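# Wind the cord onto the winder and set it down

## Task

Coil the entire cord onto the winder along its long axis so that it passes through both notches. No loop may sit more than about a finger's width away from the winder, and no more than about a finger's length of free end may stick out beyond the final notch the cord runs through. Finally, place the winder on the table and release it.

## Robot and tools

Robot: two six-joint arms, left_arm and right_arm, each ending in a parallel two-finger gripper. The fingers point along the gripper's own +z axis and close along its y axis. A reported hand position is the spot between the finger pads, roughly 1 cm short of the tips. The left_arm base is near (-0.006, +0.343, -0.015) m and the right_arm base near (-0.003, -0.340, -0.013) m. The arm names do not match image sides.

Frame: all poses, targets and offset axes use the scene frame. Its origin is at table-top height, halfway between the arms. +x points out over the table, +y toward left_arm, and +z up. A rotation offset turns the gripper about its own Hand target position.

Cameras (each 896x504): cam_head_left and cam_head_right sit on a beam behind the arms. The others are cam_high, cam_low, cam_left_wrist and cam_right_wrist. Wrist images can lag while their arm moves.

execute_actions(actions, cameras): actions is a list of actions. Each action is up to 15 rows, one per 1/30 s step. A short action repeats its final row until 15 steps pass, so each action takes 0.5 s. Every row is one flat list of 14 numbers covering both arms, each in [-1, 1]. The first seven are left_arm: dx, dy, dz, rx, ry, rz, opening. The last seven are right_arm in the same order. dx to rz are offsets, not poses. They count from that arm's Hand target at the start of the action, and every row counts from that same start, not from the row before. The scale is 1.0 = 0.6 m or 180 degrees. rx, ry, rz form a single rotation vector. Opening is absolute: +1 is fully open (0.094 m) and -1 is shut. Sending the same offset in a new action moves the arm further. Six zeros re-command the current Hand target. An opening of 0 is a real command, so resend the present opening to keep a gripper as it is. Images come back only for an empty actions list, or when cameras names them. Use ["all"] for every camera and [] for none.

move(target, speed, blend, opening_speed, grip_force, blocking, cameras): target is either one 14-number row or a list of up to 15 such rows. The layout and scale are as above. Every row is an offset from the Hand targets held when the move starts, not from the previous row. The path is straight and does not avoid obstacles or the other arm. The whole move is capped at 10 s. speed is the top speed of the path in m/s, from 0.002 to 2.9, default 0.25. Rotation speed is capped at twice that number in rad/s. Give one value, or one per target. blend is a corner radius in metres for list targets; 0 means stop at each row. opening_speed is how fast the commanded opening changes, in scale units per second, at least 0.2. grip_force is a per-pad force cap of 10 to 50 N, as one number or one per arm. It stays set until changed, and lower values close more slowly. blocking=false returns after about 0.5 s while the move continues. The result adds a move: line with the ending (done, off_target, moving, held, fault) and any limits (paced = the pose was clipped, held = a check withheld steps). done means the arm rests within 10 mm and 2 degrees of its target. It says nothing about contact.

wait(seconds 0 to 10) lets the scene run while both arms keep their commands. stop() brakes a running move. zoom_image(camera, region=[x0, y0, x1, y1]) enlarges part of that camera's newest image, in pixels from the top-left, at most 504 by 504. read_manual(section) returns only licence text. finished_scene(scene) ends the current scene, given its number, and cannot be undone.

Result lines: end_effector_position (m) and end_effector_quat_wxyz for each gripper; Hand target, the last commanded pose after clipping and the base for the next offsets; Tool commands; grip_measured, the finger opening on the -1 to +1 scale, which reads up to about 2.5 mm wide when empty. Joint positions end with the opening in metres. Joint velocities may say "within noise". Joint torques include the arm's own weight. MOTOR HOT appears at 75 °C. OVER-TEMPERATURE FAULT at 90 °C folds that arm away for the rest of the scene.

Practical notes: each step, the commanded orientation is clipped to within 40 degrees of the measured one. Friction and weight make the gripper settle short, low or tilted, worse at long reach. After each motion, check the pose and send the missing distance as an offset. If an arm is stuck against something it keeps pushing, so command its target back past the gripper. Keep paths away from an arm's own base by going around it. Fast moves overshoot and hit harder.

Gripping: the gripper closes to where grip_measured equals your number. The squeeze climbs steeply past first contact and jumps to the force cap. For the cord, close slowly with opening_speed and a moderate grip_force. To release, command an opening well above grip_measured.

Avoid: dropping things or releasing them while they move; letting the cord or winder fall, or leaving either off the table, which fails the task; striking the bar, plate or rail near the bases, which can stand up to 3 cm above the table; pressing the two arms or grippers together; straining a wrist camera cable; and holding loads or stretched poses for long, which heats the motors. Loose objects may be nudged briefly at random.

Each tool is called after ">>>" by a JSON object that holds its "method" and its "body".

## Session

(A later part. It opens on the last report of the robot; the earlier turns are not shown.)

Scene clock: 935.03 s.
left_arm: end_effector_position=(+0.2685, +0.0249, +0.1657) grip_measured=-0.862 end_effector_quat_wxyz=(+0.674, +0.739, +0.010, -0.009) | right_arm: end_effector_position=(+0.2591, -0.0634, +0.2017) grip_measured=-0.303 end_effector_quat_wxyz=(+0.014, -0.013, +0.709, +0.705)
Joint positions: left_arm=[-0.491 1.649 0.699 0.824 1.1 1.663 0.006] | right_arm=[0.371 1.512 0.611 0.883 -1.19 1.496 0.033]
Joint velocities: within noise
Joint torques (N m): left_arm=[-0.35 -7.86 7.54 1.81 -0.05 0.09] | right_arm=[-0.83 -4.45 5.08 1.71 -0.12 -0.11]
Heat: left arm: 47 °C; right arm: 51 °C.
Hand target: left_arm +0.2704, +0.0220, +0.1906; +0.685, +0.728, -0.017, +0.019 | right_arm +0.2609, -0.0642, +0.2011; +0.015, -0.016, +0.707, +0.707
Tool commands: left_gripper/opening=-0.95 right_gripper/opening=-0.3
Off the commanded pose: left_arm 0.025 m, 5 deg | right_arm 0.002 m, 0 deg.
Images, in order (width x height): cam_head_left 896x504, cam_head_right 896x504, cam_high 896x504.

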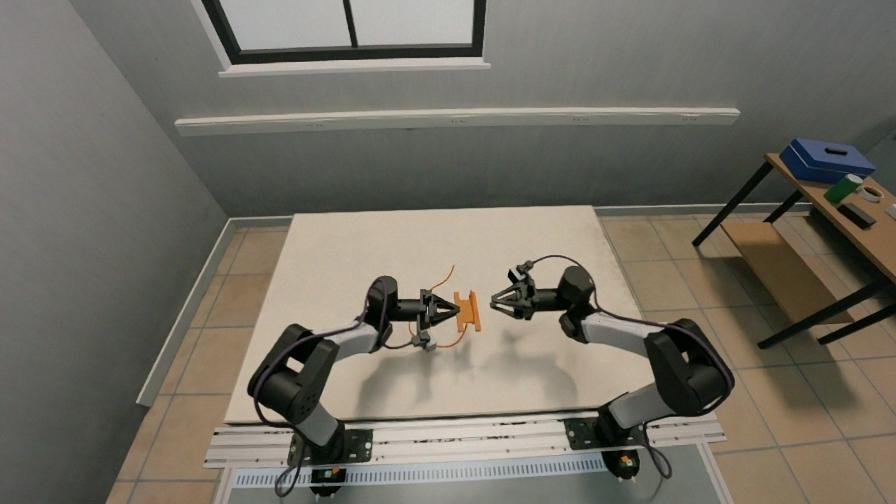

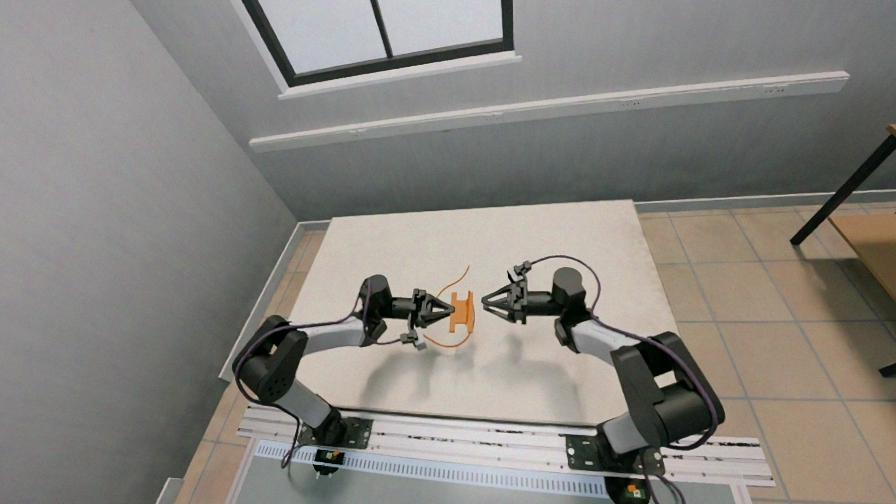

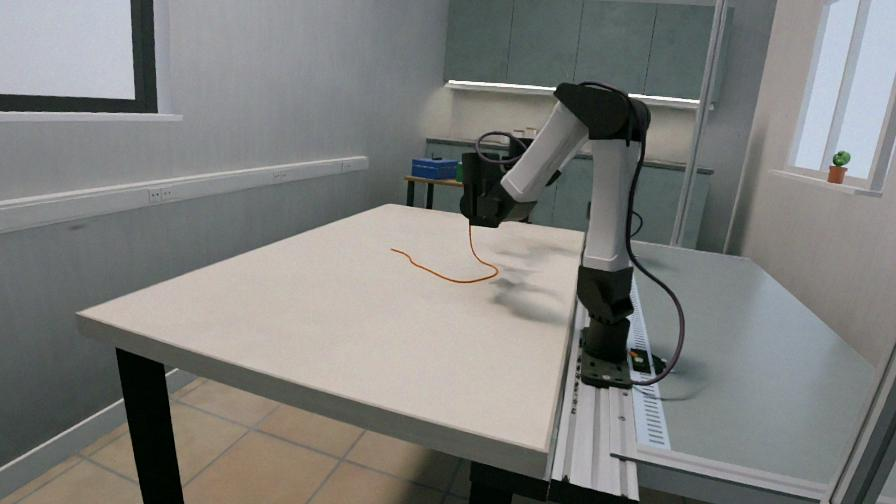

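>>> {"method": "move", "body": {"target": [0, 0, 0, 0, 0, 0, -0.95, 0.0985, -0.018, -0.1685, 0, -0.486, 0, -0.1], "speed": 0.3, "cameras": ["cam_right_wrist", "cam_low", "cam_head_left"]}}

>>> {"method": "zoom_image", "body": {"camera": "cam_low", "region": [480, 190, 620, 320]}}

Scene clock: 979.60 s.
left_arm: end_effector_position=(+0.2685, +0.0249, +0.1657) grip_measured=-0.862 end_effector_quat_wxyz=(+0.674, +0.739, +0.010, -0.009) | right_arm: end_effector_position=(+0.3161, -0.0745, +0.0967) grip_measured=-0.103 end_effector_quat_wxyz=(+0.489, -0.490, +0.515, +0.506)
Joint positions: left_arm=[-0.491 1.649 0.699 0.824 1.1 1.663 0.006] | right_arm=[0.275 2.057 0.704 1.316 -1.28 -0.014 0.042]
Joint torques (N m): left_arm=[-0.31 -7.87 7.51 1.8 -0.05 0.09] | right_arm=[-1.2 -8.08 5.03 1.6 -0.15 -0.22]
Heat: left arm: 50 °C; right arm: 47 °C.
Hand target: left_arm +0.2704, +0.0220, +0.1906; +0.685, +0.728, -0.017, +0.019 | right_arm +0.3201, -0.0751, +0.1000; +0.500, -0.500, +0.501, +0.500
Off the commanded pose: left_arm 0.025 m, 5 deg | right_arm 0.005 m, 2 deg.
move: off_target (left_arm)
camera_calibration:
cam_right_wrist: T_world_to_cam=[[0.999628, -0.0115057, -0.0247362, -0.315225], [-0.0272682, -0.449302, -0.892964, 0.0990469], [-0.000839879, 0.893306, -0.449449, 0.19961], [0, 0, 0, 1]] pos_world=[0.317976, -0.137438, 0.170362]
Images, in order (width x height): cam_head_left 896x504, cam_low 896x504, cam_right_wrist 896x504.

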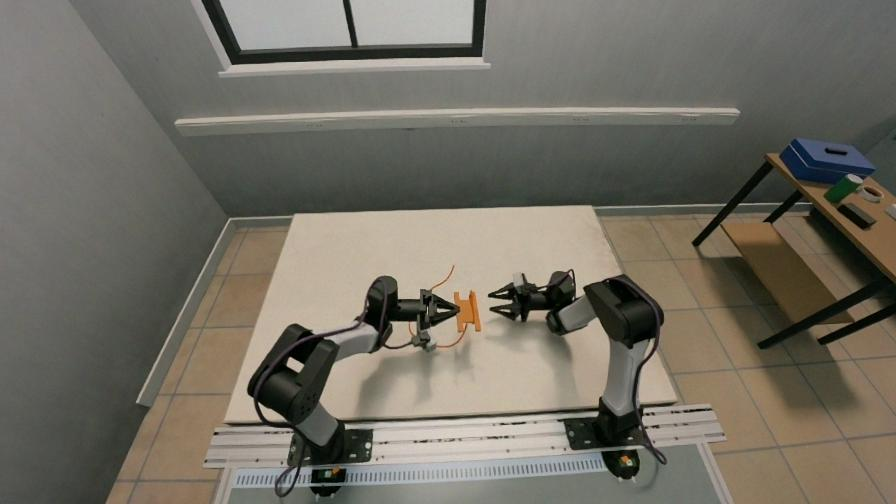

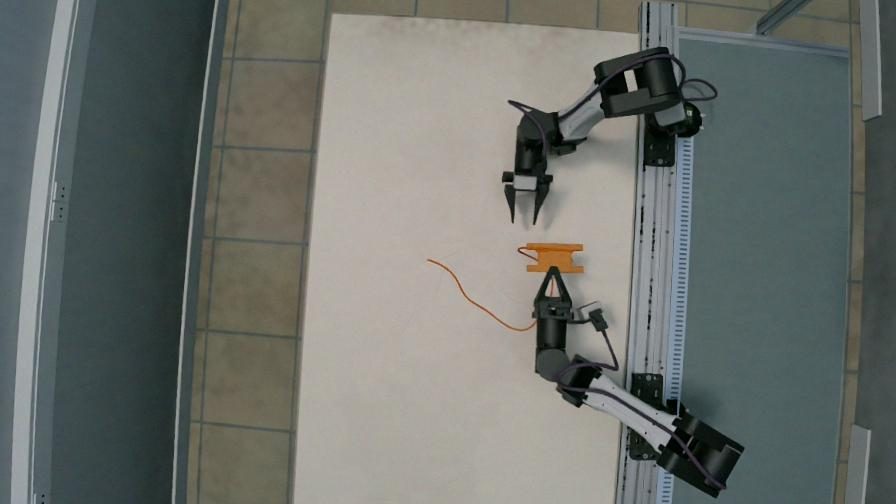

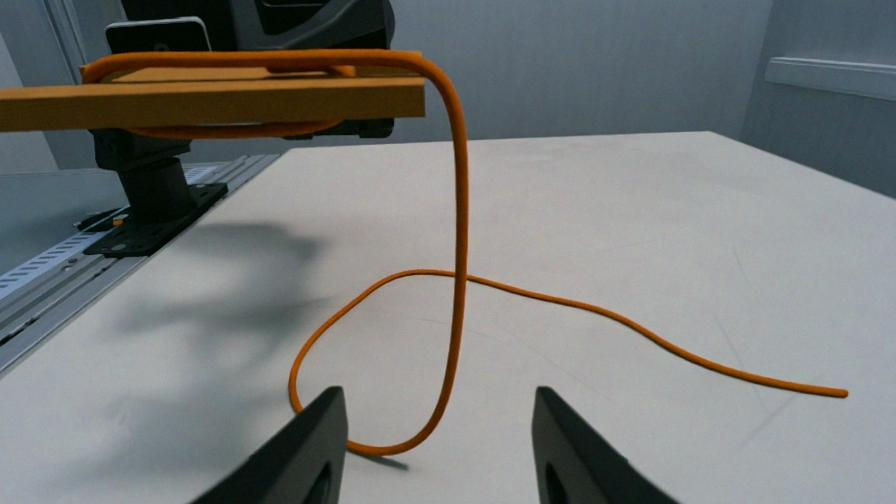

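Scaled by 3.600 from the camera's 896x504 image, which has a finer 1280x720 frame.

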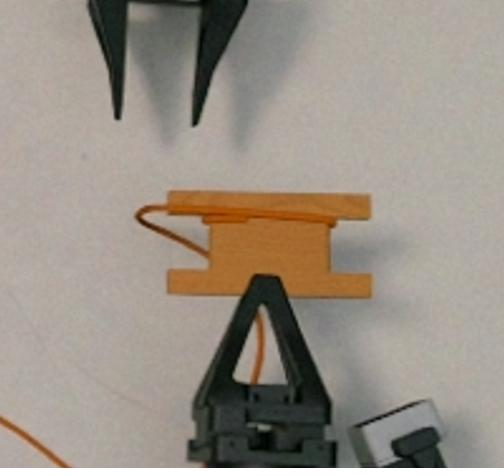

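>>> {"method": "move", "body": {"target": [[0, 0, 0, 0, 0, 0, -0.95, 0, 0.1208, 0, 0, 0, 0, -0.1], [0, 0, 0, 0, 0, 0, -0.95, 0, 0.1208, 0, 0, 0, 0, -1.0]], "speed": 0.2, "grip_force": [50, 18], "cameras": ["cam_right_wrist", "cam_low"]}}

>>> {"method": "zoom_image", "body": {"camera": "cam_low", "region": [480, 190, 620, 320]}}

Scene clock: 999.57 s.
left_arm: end_effector_position=(+0.2685, +0.0249, +0.1657) grip_measured=-0.862 end_effector_quat_wxyz=(+0.674, +0.739, +0.010, -0.009) | right_arm: end_effector_position=(+0.3144, -0.0053, +0.1012) grip_measured=-0.906 end_effector_quat_wxyz=(+0.494, -0.500, +0.501, +0.504)
Joint positions: left_arm=[-0.491 1.649 0.699 0.824 1.1 1.663 0.006] | right_arm=[0.462 2.109 0.82 1.281 -1.109 -0.015 0.004]
Joint torques (N m): left_arm=[-0.32 -7.88 7.54 1.79 -0.04 0.09] | right_arm=[-0.38 -8.23 5.41 1.43 0.15 -0.14]
Heat: left arm: 50 °C; right arm: 48 °C.
Hand target: left_arm +0.2704, +0.0220, +0.1906; +0.685, +0.728, -0.017, +0.019 | right_arm +0.3200, -0.0025, +0.1000; +0.500, -0.500, +0.501, +0.500
Off the commanded pose: left_arm 0.025 m, 5 deg | right_arm 0.006 m, 1 deg.
grip_force (N): 50, 18
move: off_target (left_arm)
camera_calibration:
cam_right_wrist: T_world_to_cam=[[0.999973, 0.00446532, 0.0057538, -0.315668], [0.00713583, -0.44254, -0.89672, 0.123792], [-0.00145785, 0.896738, -0.44256, 0.139354], [0, 0, 0, 1]] pos_world=[0.314979, -0.0687715, 0.174495]
Images, in order (width x height): cam_low 896x504, cam_right_wrist 896x504.

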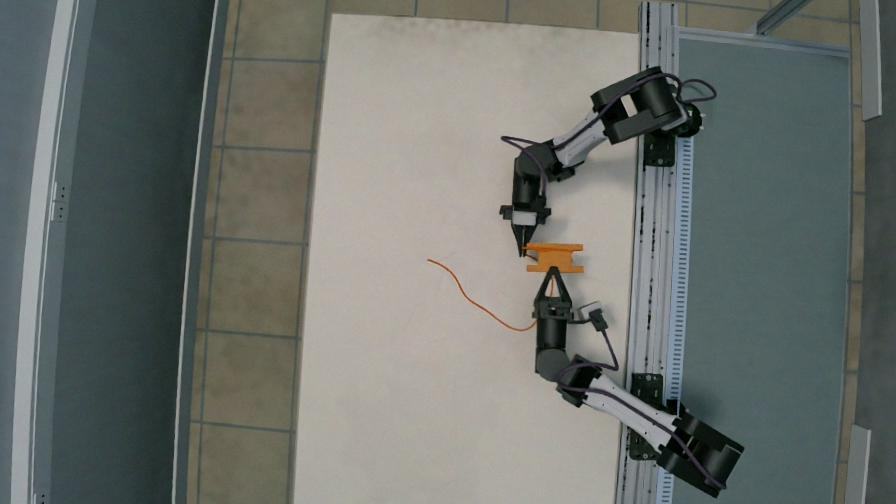

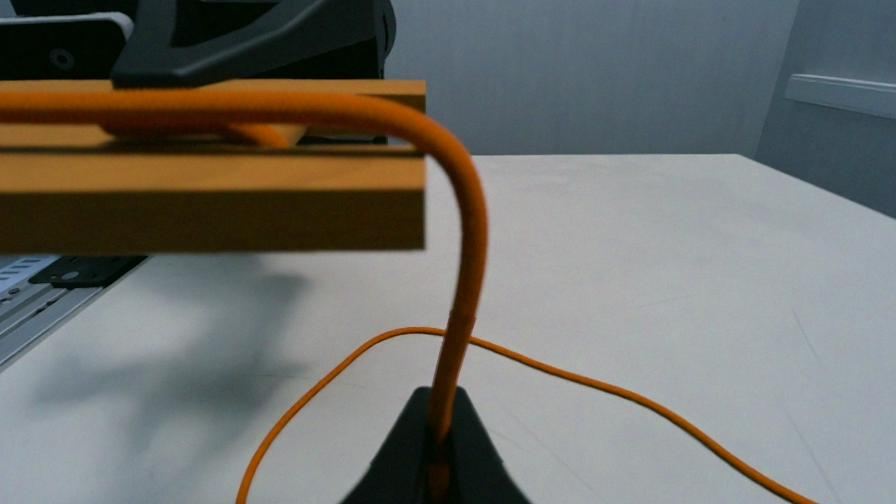

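Scaled by 3.600 from the camera's 896x504 image, which has a finer 1280x720 frame.

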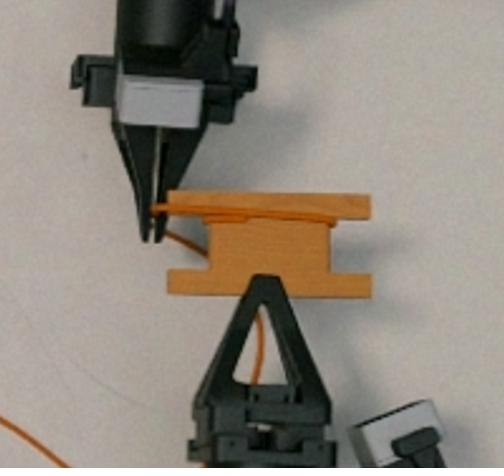

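>>> {"method": "move", "body": {"target": [[0, 0, 0, 0, 0, 0, -0.95, 0.0767, 0, 0.05, 0, 0, 0, -1.0], [0, 0, 0, 0, 0, 0, -0.95, 0.0767, 0.035, 0.05, 0, 0, 0, -1.0], [0, 0, 0, 0, 0, 0, -0.95, 0.0733, 0.035, -0.01, 0, 0, 0, -1.0]], "speed": 0.12, "blend": [0.005, 0.005, 0], "cameras": ["cam_right_wrist", "cam_low", "cam_left_wrist"]}}

>>> {"method": "zoom_image", "body": {"camera": "cam_low", "region": [480, 190, 620, 320]}}

Scene clock: 1031.67 s.
left_arm: end_effector_position=(+0.2746, +0.0259, +0.1614) grip_measured=-0.862 end_effector_quat_wxyz=(+0.668, +0.743, +0.029, -0.002) | right_arm: end_effector_position=(+0.3594, +0.0160, +0.0972) grip_measured=-0.906 end_effector_quat_wxyz=(+0.491, -0.501, +0.502, +0.506)
Joint positions: left_arm=[-0.489 1.649 0.699 0.801 1.065 1.666 0.006] | right_arm=[0.457 2.23 1.058 1.157 -1.12 -0.018 0.004]
Joint torques (N m): left_arm=[-0.53 -7.84 7.56 2.05 0.35 0.09] | right_arm=[-0.13 -9.54 5.03 1.72 0.16 -0.13]
Heat: left arm: 51 °C; right arm: 51 °C.
Hand target: left_arm +0.2704, +0.0220, +0.1906; +0.685, +0.728, -0.017, +0.019 | right_arm +0.3640, +0.0185, +0.0940; +0.500, -0.500, +0.501, +0.500
Off the commanded pose: left_arm 0.030 m, 6 deg | right_arm 0.006 m, 1 deg.
grip_force (N): 50, 18
move: off_target (left_arm)
camera_calibration:
cam_left_wrist: T_world_to_cam=[[-0.0261298, 0.126909, -0.99157, 0.164543], [0.893387, 0.448015, 0.033798, -0.223575], [0.448528, -0.884972, -0.125085, 0.0103761], [0, 0, 0, 1]] pos_world=[0.199384, 0.0884655, 0.17201]
cam_right_wrist: T_world_to_cam=[[0.999943, 0.010676, 0.000887492, -0.360415], [0.00555249, -0.445643, -0.895193, 0.129788], [-0.0091616, 0.895147, -0.445677, 0.121621], [0, 0, 0, 1]] pos_world=[0.360788, -0.047182, 0.170708]
Images, in order (width x height): cam_low 896x504, cam_left_wrist 896x504, cam_right_wrist 896x504.

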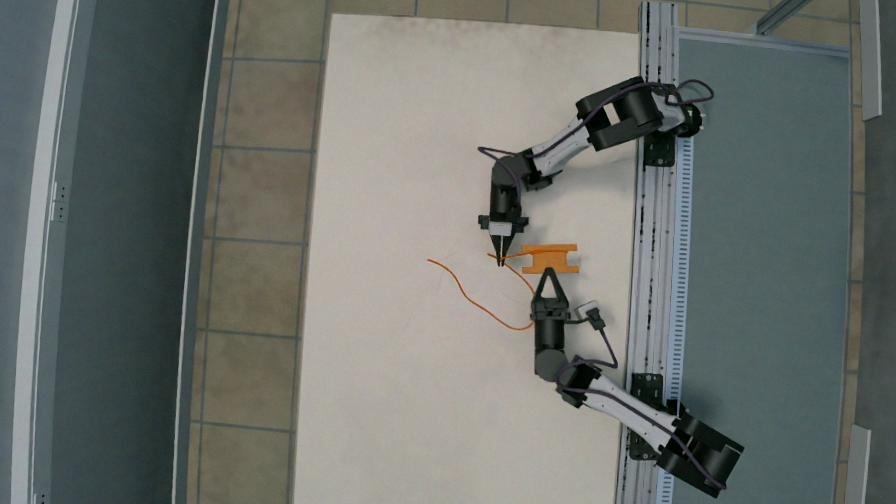

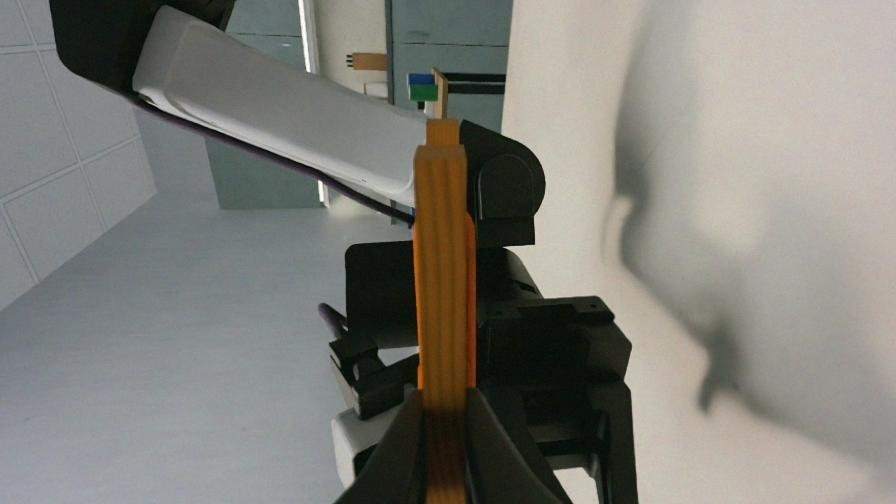

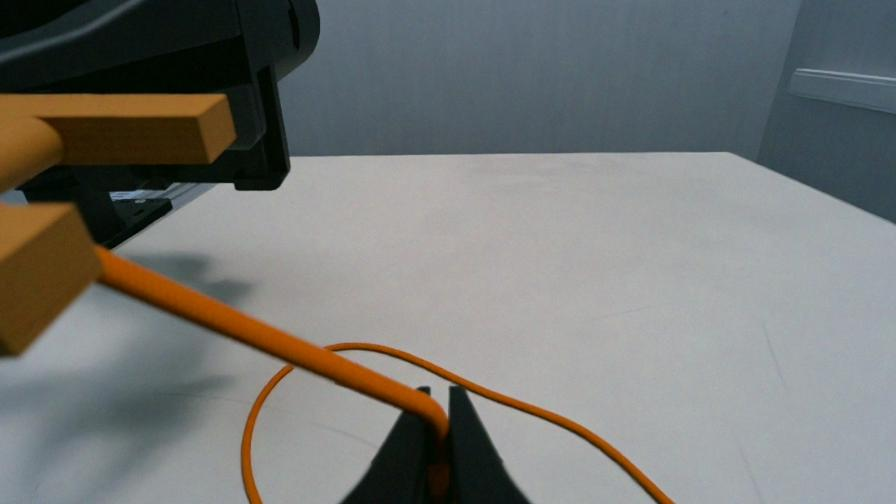

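Scaled by 3.600 from the camera's 896x504 image, which has a finer 1280x720 frame.

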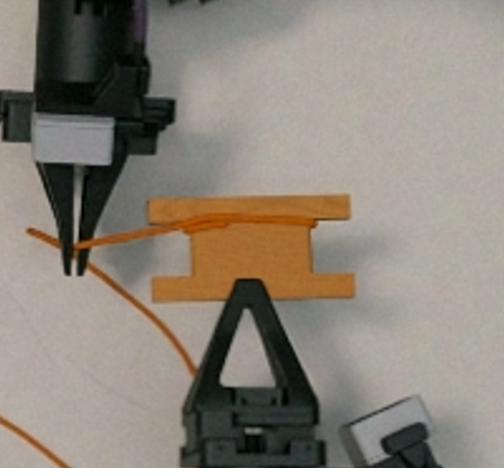

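>>> {"method": "move", "body": {"target": [[0, 0, 0, 0, 0, 0, -0.95, 0, 0, 0, 0, 0, 0, -0.3], [0, 0, 0, 0, 0, 0, -0.95, 0, -0.13, 0.02, 0, 0, 0, -0.3], [0, 0, 0.01, -0.034, 0, 0, -0.95, -0.153, -0.13, 0.145, 0, 0.49, 0, -0.25]], "speed": [0.2, 0.2, 0.35], "grip_force": [50, 50], "cameras": ["cam_right_wrist", "cam_low", "cam_left_wrist"]}}

>>> {"method": "zoom_image", "body": {"camera": "cam_low", "region": [490, 200, 610, 310]}}

Scene clock: 1089.40 s.
left_arm: end_effector_position=(+0.2740, +0.0226, +0.1941) grip_measured=-0.862 end_effector_quat_wxyz=(+0.718, +0.696, -0.003, +0.019) | right_arm: end_effector_position=(+0.2754, -0.0605, +0.1680) grip_measured=-0.253 end_effector_quat_wxyz=(-0.006, +0.001, +0.714, +0.700)
Joint positions: left_arm=[-0.492 1.695 0.688 1.146 1.077 1.486 0.006] | right_arm=[0.358 1.674 0.626 0.993 -1.209 1.511 0.035]
Joint torques (N m): left_arm=[-0.24 -4.38 4.62 2.22 0 -0.15] | right_arm=[0.12 -10.74 4.52 1.71 0 -0.07]
Heat: left arm: 50 °C; right arm: 55 °C.
Hand target: left_arm +0.2704, +0.0220, +0.1965; +0.723, +0.690, -0.016, +0.020 | right_arm +0.2722, -0.0595, +0.1810; +0.010, -0.012, +0.707, +0.707
Off the commanded pose: left_arm 0.004 m, 2 deg | right_arm 0.013 m, 3 deg.
move: off_target (right_arm); target 3's new opening was sent with right_arm's hand 0.013 m and 3 deg from that target
camera_calibration:
cam_left_wrist: T_world_to_cam=[[0.050251, -0.00783494, -0.998706, 0.180892], [0.897786, 0.438451, 0.0417335, -0.225123], [0.437556, -0.898721, 0.0290667, -0.0147738], [0, 0, 0, 1]] pos_world=[0.199487, 0.0868451, 0.190483]
cam_right_wrist: T_world_to_cam=[[0.00659463, -0.0234286, -0.999704, 0.164001], [-0.895473, -0.445093, 0.00452393, 0.256507], [-0.445067, 0.895178, -0.0239149, 0.270034], [0, 0, 0, 1]] pos_world=[0.348797, -0.123716, 0.16925]
Images, in order (width x height): cam_low 896x504, cam_left_wrist 896x504, cam_right_wrist 896x504.

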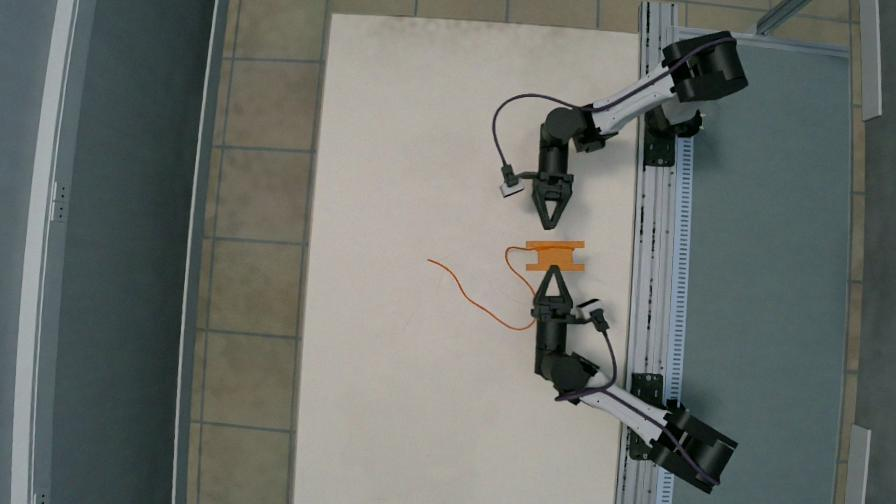

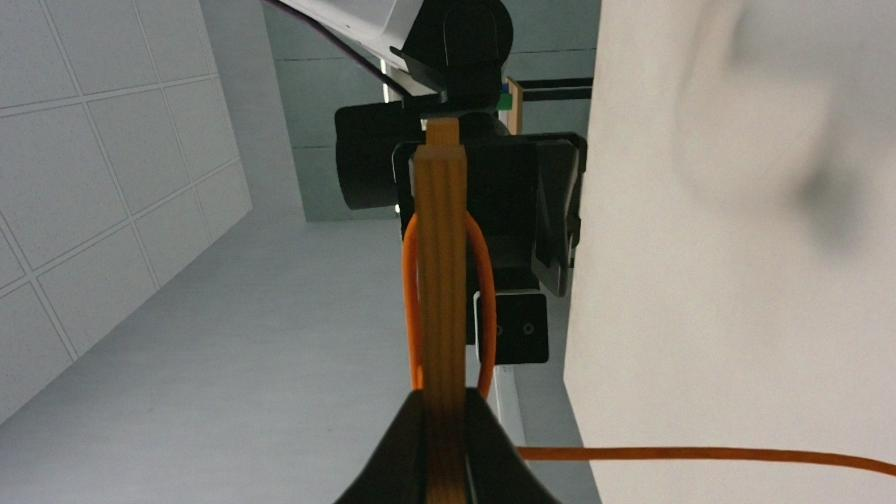

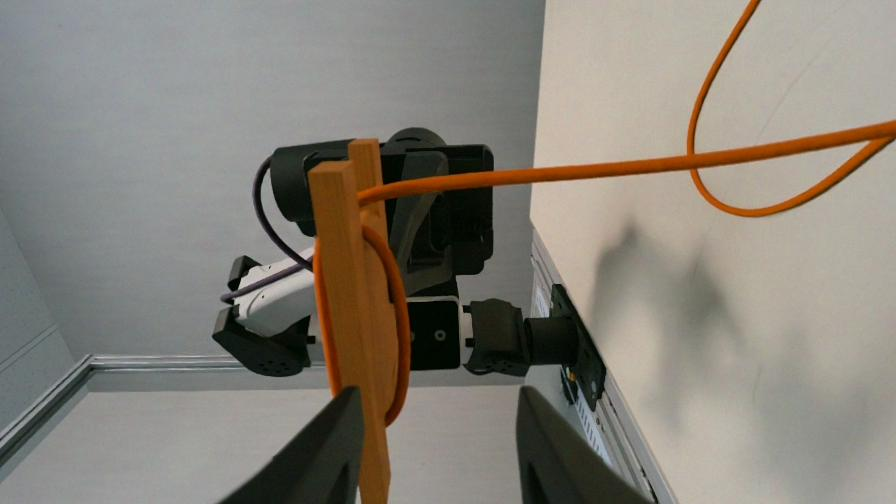

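Scaled by 4.200 from the camera's 896x504 image, which has a finer 1280x720 frame.

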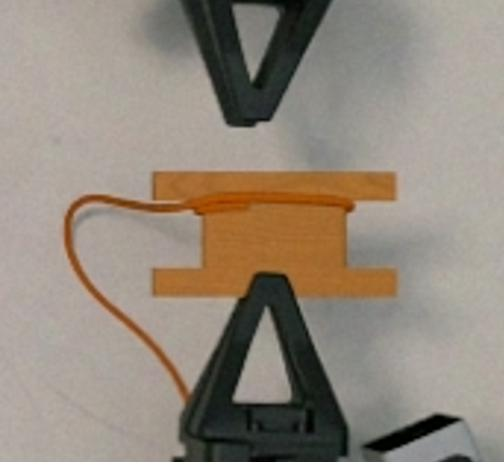

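>>> {"method": "move", "body": {"target": [[0, 0, 0, 0, 0, 0, -0.95, -0.0037, 0.0075, 0.09, 0, -0.013, 0, 0.0], [0, 0, 0, 0, 0, 0, -0.95, -0.0037, 0.06, 0.0417, 0, -0.013, 0, 0.0]], "speed": 0.2, "blend": [0.005, 0], "cameras": ["cam_right_wrist", "cam_low"]}}

>>> {"method": "zoom_image", "body": {"camera": "cam_low", "region": [490, 200, 610, 310]}}

Scene clock: 1114.60 s.
left_arm: end_effector_position=(+0.2718, +0.0228, +0.1904) grip_measured=-0.862 end_effector_quat_wxyz=(+0.716, +0.698, -0.002, +0.013) | right_arm: end_effector_position=(+0.2662, -0.0272, +0.1998) grip_measured=-0.003 end_effector_quat_wxyz=(+0.008, -0.014, +0.713, +0.701)
Joint positions: left_arm=[-0.493 1.699 0.68 1.147 1.083 1.485 0.006] | right_arm=[0.473 1.596 0.699 0.862 -1.096 1.489 0.047]
Joint torques (N m): left_arm=[-0.13 -4.62 5.2 2.21 -0.07 -0.14] | right_arm=[0.06 -6.08 6.78 1.81 0.05 -0.25]
Heat: left arm: 47 °C; right arm: 57 °C.
Hand target: left_arm +0.2705, +0.0220, +0.1966; +0.723, +0.690, -0.016, +0.020 | right_arm +0.2700, -0.0236, +0.2060; +0.025, -0.026, +0.707, +0.706
Off the commanded pose: left_arm 0.006 m, 2 deg | right_arm 0.008 m, 3 deg.
move: off_target (right_arm)
camera_calibration:
cam_right_wrist: T_world_to_cam=[[0.0481784, -0.0198805, -0.998641, 0.185426], [-0.894005, -0.446747, -0.0342367, 0.270248], [-0.44546, 0.894439, -0.0392968, 0.240085], [0, 0, 0, 1]] pos_world=[0.339617, -0.0903225, 0.203861]
Images, in order (width x height): cam_low 896x504, cam_right_wrist 896x504.

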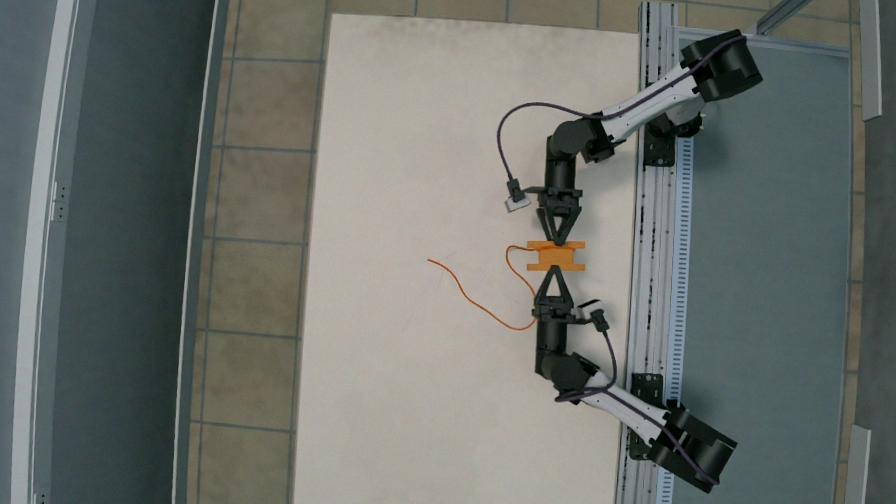

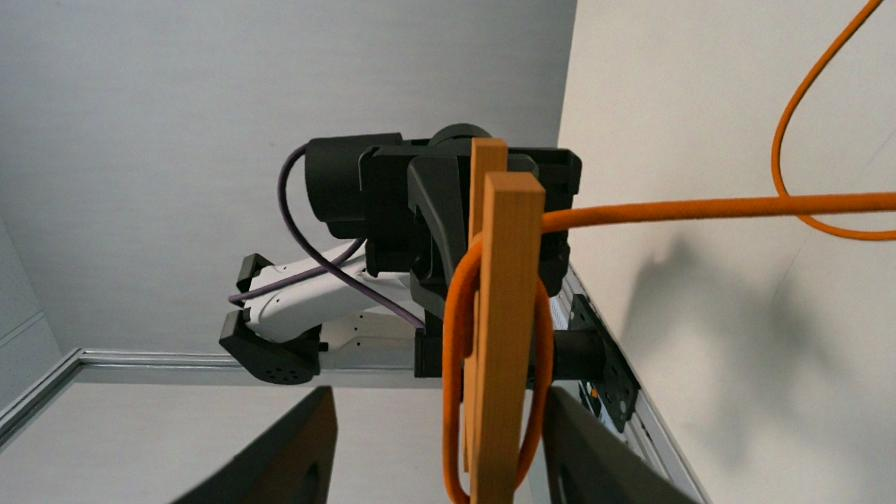

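Scaled by 4.200 from the camera's 896x504 image, which has a finer 1280x720 frame.

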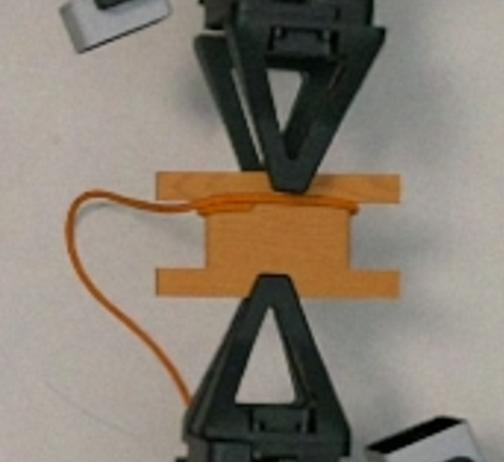

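>>> {"method": "move", "body": {"target": [[0, 0, 0, 0, 0, 0, -0.95, 0, 0, -0.0165, 0, 0, 0, 0.0], [0, 0, 0, 0, 0, 0, -0.95, 0, 0, -0.0165, 0, 0, 0, -0.95]], "speed": 0.1, "opening_speed": 0.8, "cameras": ["cam_right_wrist", "cam_left_wrist"]}}

Scene clock: 1136.47 s.
left_arm: end_effector_position=(+0.2713, +0.0229, +0.1950) grip_measured=-0.862 end_effector_quat_wxyz=(+0.720, +0.693, -0.010, +0.020) | right_arm: end_effector_position=(+0.2695, -0.0256, +0.1946) grip_measured=-0.836 end_effector_quat_wxyz=(+0.014, -0.018, +0.711, +0.703)
Joint positions: left_arm=[-0.493 1.699 0.68 1.177 1.083 1.48 0.006] | right_arm=[0.473 1.629 0.699 0.905 -1.094 1.483 0.008]
Joint torques (N m): left_arm=[-0.13 -4.49 5.19 1.91 -0.09 -0.11] | right_arm=[0.18 -6.3 4.83 1.79 0.13 -0.22]
Heat: left arm: 45 °C; right arm: 52 °C.
Hand target: left_arm +0.2705, +0.0220, +0.1965; +0.723, +0.690, -0.016, +0.020 | right_arm +0.2701, -0.0236, +0.1960; +0.025, -0.026, +0.707, +0.706
Off the commanded pose: left_arm 0.002 m, 1 deg | right_arm 0.003 m, 2 deg.
move: done
camera_calibration:
cam_left_wrist: T_world_to_cam=[[0.0618599, -0.0166022, -0.997947, 0.178833], [0.900698, 0.431713, 0.0486496, -0.224859], [0.430019, -0.901858, 0.0416593, -0.0137329], [0, 0, 0, 1]] pos_world=[0.197373, 0.0876583, 0.189978]
cam_right_wrist: T_world_to_cam=[[0.0628717, -0.0150272, -0.997908, 0.176157], [-0.894034, -0.445243, -0.0496225, 0.276809], [-0.443566, 0.895283, -0.041428, 0.239842], [0, 0, 0, 1]] pos_world=[0.342787, -0.0888327, 0.199461]
Images, in order (width x height): cam_left_wrist 896x504, cam_right_wrist 896x504.

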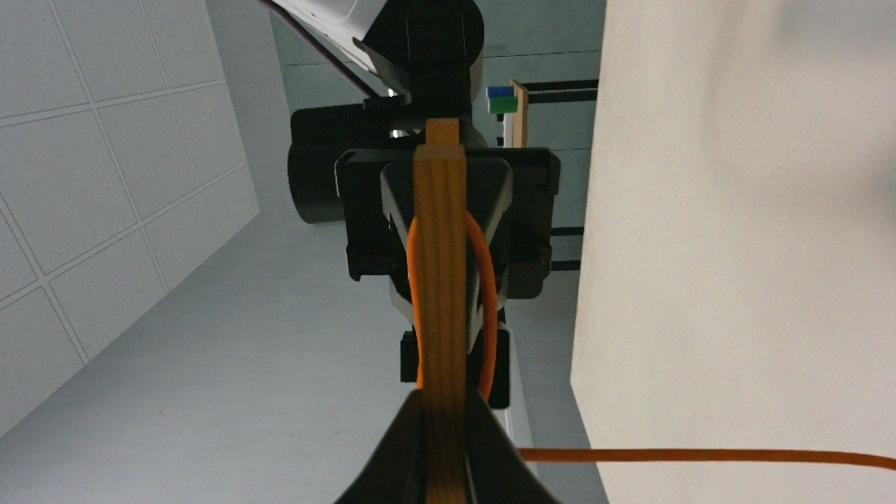

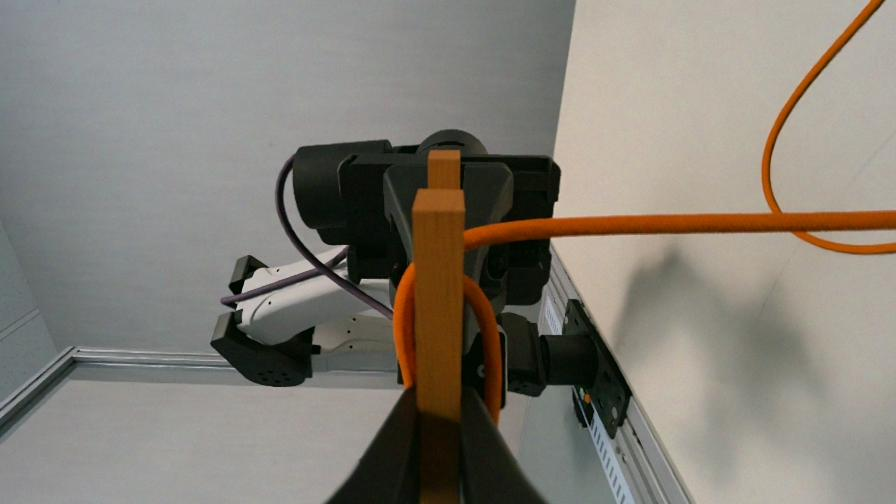

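>>> {"method": "move", "body": {"target": [[0, 0, 0, 0, 0, 0, -0.45, 0, 0, 0, 0, 0, 0, -0.95], [0, 0.075, 0, 0, 0, 0, -0.45, 0, 0, 0, 0, 0, 0, -0.95], [0.05, 0.08, -0.067, 0.005, 0.258, -0.0066, -0.45, 0, 0, 0.01, 0, -0.5, 0, -0.95], [0.1075, 0.08, -0.144, 0.0103, 0.5163, -0.0132, -0.1, 0, 0, 0.02, 0, -0.986, 0, -0.95]], "speed": [0.2, 0.2, 0.45, 0.45], "blend": [0, 0.005, 0.03, 0], "cameras": ["cam_right_wrist", "cam_left_wrist", "cam_low"]}}

>>> {"method": "zoom_image", "body": {"camera": "cam_low", "region": [480, 190, 620, 320]}}

Scene clock: 1177.47 s.
left_arm: end_effector_position=(+0.3301, +0.0685, +0.1042) grip_measured=-0.102 end_effector_quat_wxyz=(+0.486, +0.492, +0.516, -0.506) | right_arm: end_effector_position=(+0.2704, -0.0257, +0.1912) grip_measured=-0.836 end_effector_quat_wxyz=(+0.699, -0.715, +0.010, +0.010)
Joint positions: left_arm=[-0.303 2.087 0.788 1.362 1.288 -0.097 0.042] | right_arm=[0.473 1.629 0.699 0.883 -1.088 -1.603 0.008]
Joint torques (N m): left_arm=[0.96 -5.72 5.52 2.15 0.01 -0.08] | right_arm=[0.13 -9.8 6.28 1.46 0.06 -0.17]
Heat: left arm: 43 °C; right arm: 50 °C.
Hand target: left_arm +0.3350, +0.0701, +0.1103; +0.500, +0.500, +0.500, -0.500 | right_arm +0.2700, -0.0236, +0.2080; +0.707, -0.707, -0.010, -0.010
Off the commanded pose: left_arm 0.008 m, 3 deg | right_arm 0.017 m, 3 deg.
move: off_target (left_arm, right_arm); target 4's new opening was sent with left_arm's hand 0.008 m and 3 deg from that target
camera_calibration:
cam_left_wrist: T_world_to_cam=[[-0.99956, 0.0171856, 0.0241585, 0.326962], [-0.0143518, 0.432538, -0.901502, 0.107921], [-0.0259423, -0.901452, -0.432101, 0.205794], [0, 0, 0, 1]] pos_world=[0.333706, 0.133214, 0.178316]
cam_right_wrist: T_world_to_cam=[[0.0110164, 0.0171857, 0.999792, -0.194499], [0.897853, -0.440288, -0.00232495, -0.21608], [0.440157, 0.897692, -0.0202807, -0.00278254], [0, 0, 0, 1]] pos_world=[0.197375, -0.0892968, 0.1939]
Images, in order (width x height): cam_low 896x504, cam_left_wrist 896x504, cam_right_wrist 896x504.

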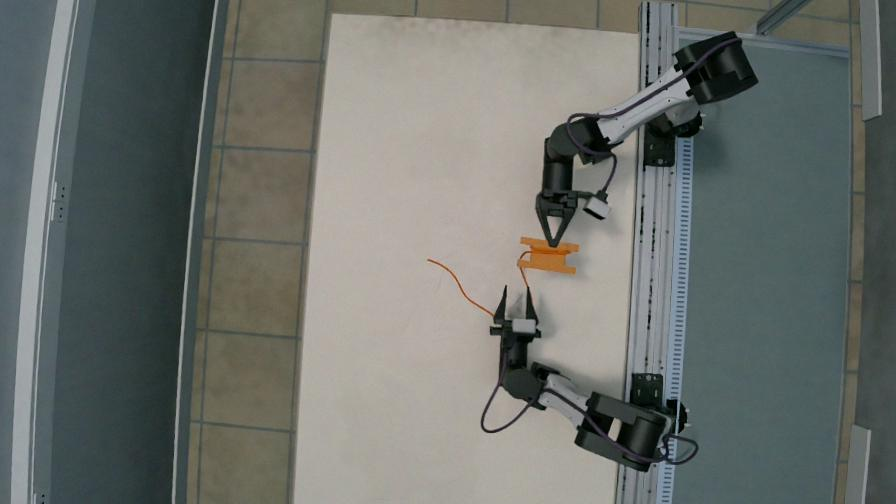

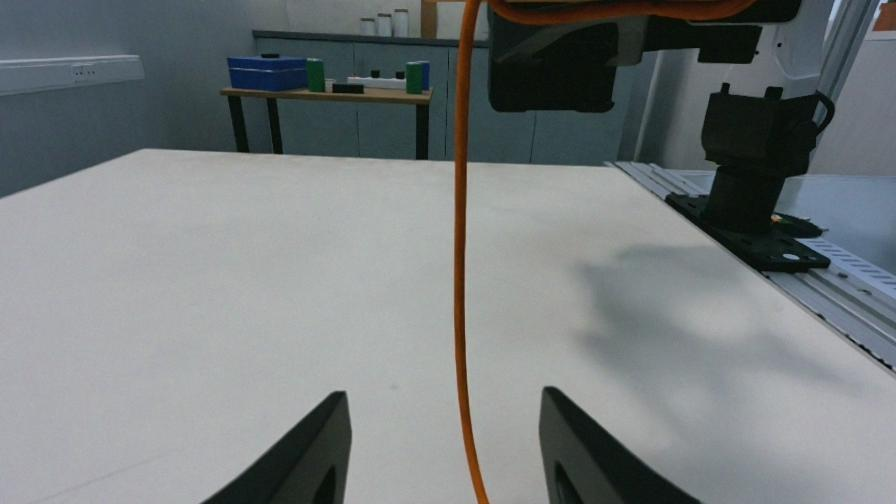

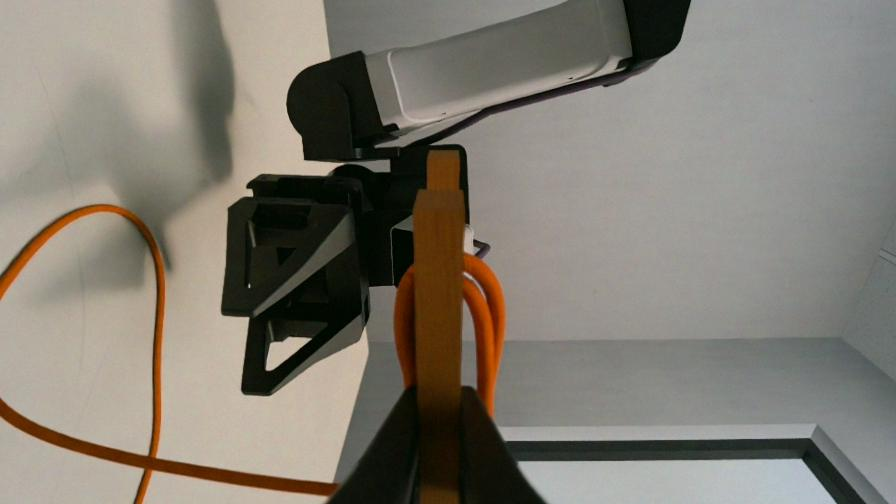

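Scaled by 3.600 from the camera's 896x504 image, which has a finer 1280x720 frame.

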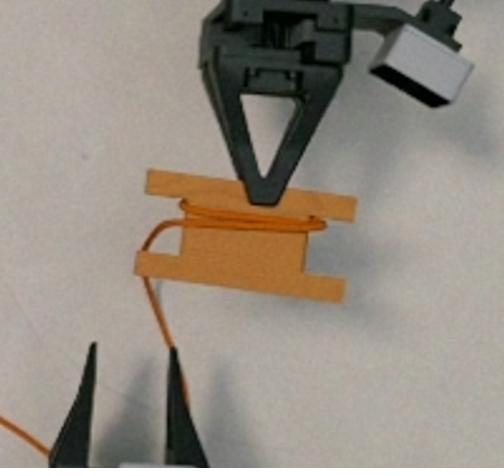

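>>> {"method": "move", "body": {"target": [[0, -0.1133, 0, 0, 0, 0, -0.1, 0, 0, 0, 0, 0, 0, -0.95], [0, -0.1133, 0, 0, 0, 0, -1.0, 0, 0, 0, 0, 0, 0, -0.95]], "speed": 0.2, "grip_force": [18, 50], "cameras": ["cam_left_wrist", "cam_low"]}}

>>> {"method": "zoom_image", "body": {"camera": "cam_low", "region": [480, 190, 620, 320]}}

Scene clock: 1206.57 s.
left_arm: end_effector_position=(+0.3264, +0.0031, +0.1080) grip_measured=-0.931 end_effector_quat_wxyz=(+0.485, +0.498, +0.505, -0.511) | right_arm: end_effector_position=(+0.2704, -0.0257, +0.1912) grip_measured=-0.836 end_effector_quat_wxyz=(+0.699, -0.715, +0.010, +0.010)
Joint positions: left_arm=[-0.472 2.125 0.895 1.297 1.141 -0.085 0.003] | right_arm=[0.473 1.629 0.699 0.883 -1.088 -1.603 0.008]
Joint torques (N m): left_arm=[0.42 -6.32 6.01 1.79 -0.28 0.2] | right_arm=[0.34 -9.8 6.74 1.49 0.07 -0.09]
Heat: left arm: 44 °C; right arm: 55 °C.
Hand target: left_arm +0.3350, +0.0020, +0.1101; +0.500, +0.500, +0.500, -0.500 | right_arm +0.2700, -0.0236, +0.2080; +0.707, -0.707, -0.009, -0.010
Off the commanded pose: left_arm 0.009 m, 2 deg | right_arm 0.017 m, 3 deg.
grip_force (N): 18, 50
move: off_target (right_arm)
camera_calibration:
cam_left_wrist: T_world_to_cam=[[-0.999094, 0.0406292, 0.0126698, 0.325223], [0.00571578, 0.423101, -0.906064, 0.133611], [-0.0421733, -0.905171, -0.42295, 0.152712], [0, 0, 0, 1]] pos_world=[0.330605, 0.0684862, 0.18153]
Images, in order (width x height): cam_low 896x504, cam_left_wrist 896x504.

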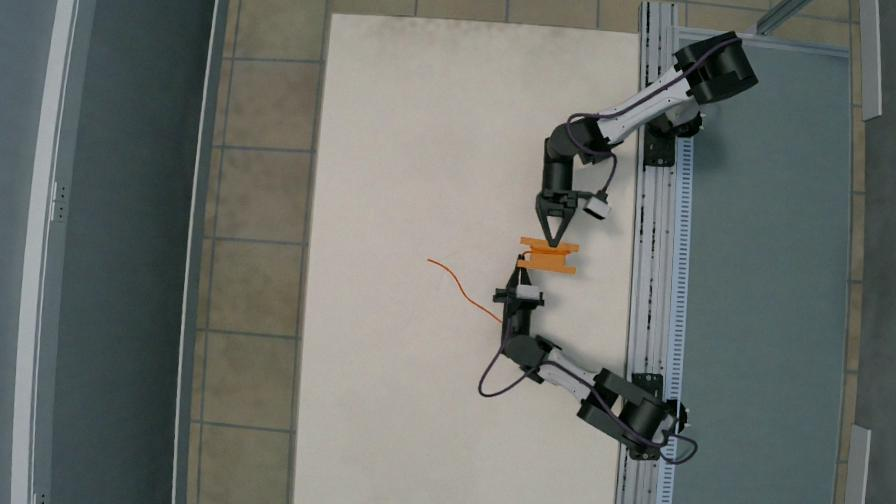

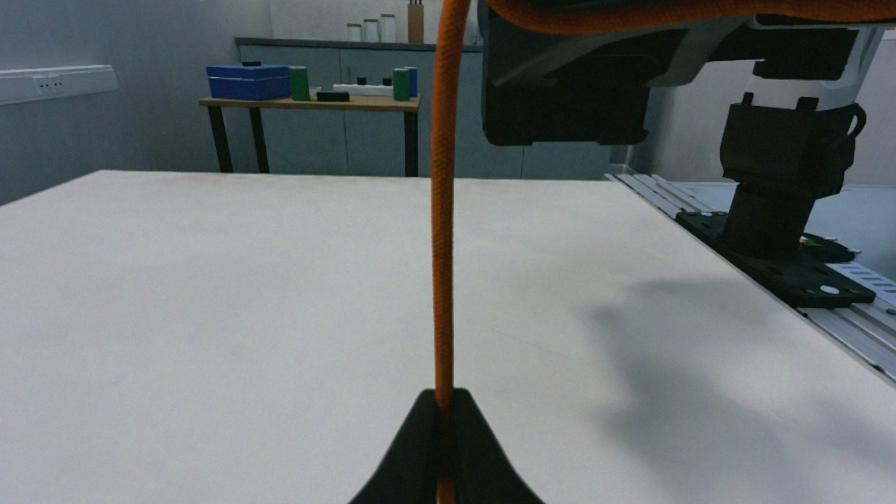

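Scaled by 3.600 from the camera's 896x504 image, which has a finer 1280x720 frame.

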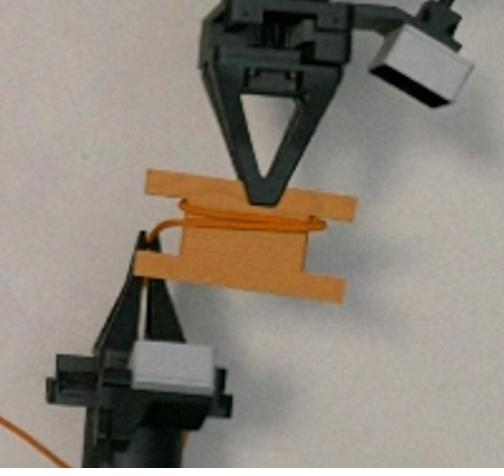

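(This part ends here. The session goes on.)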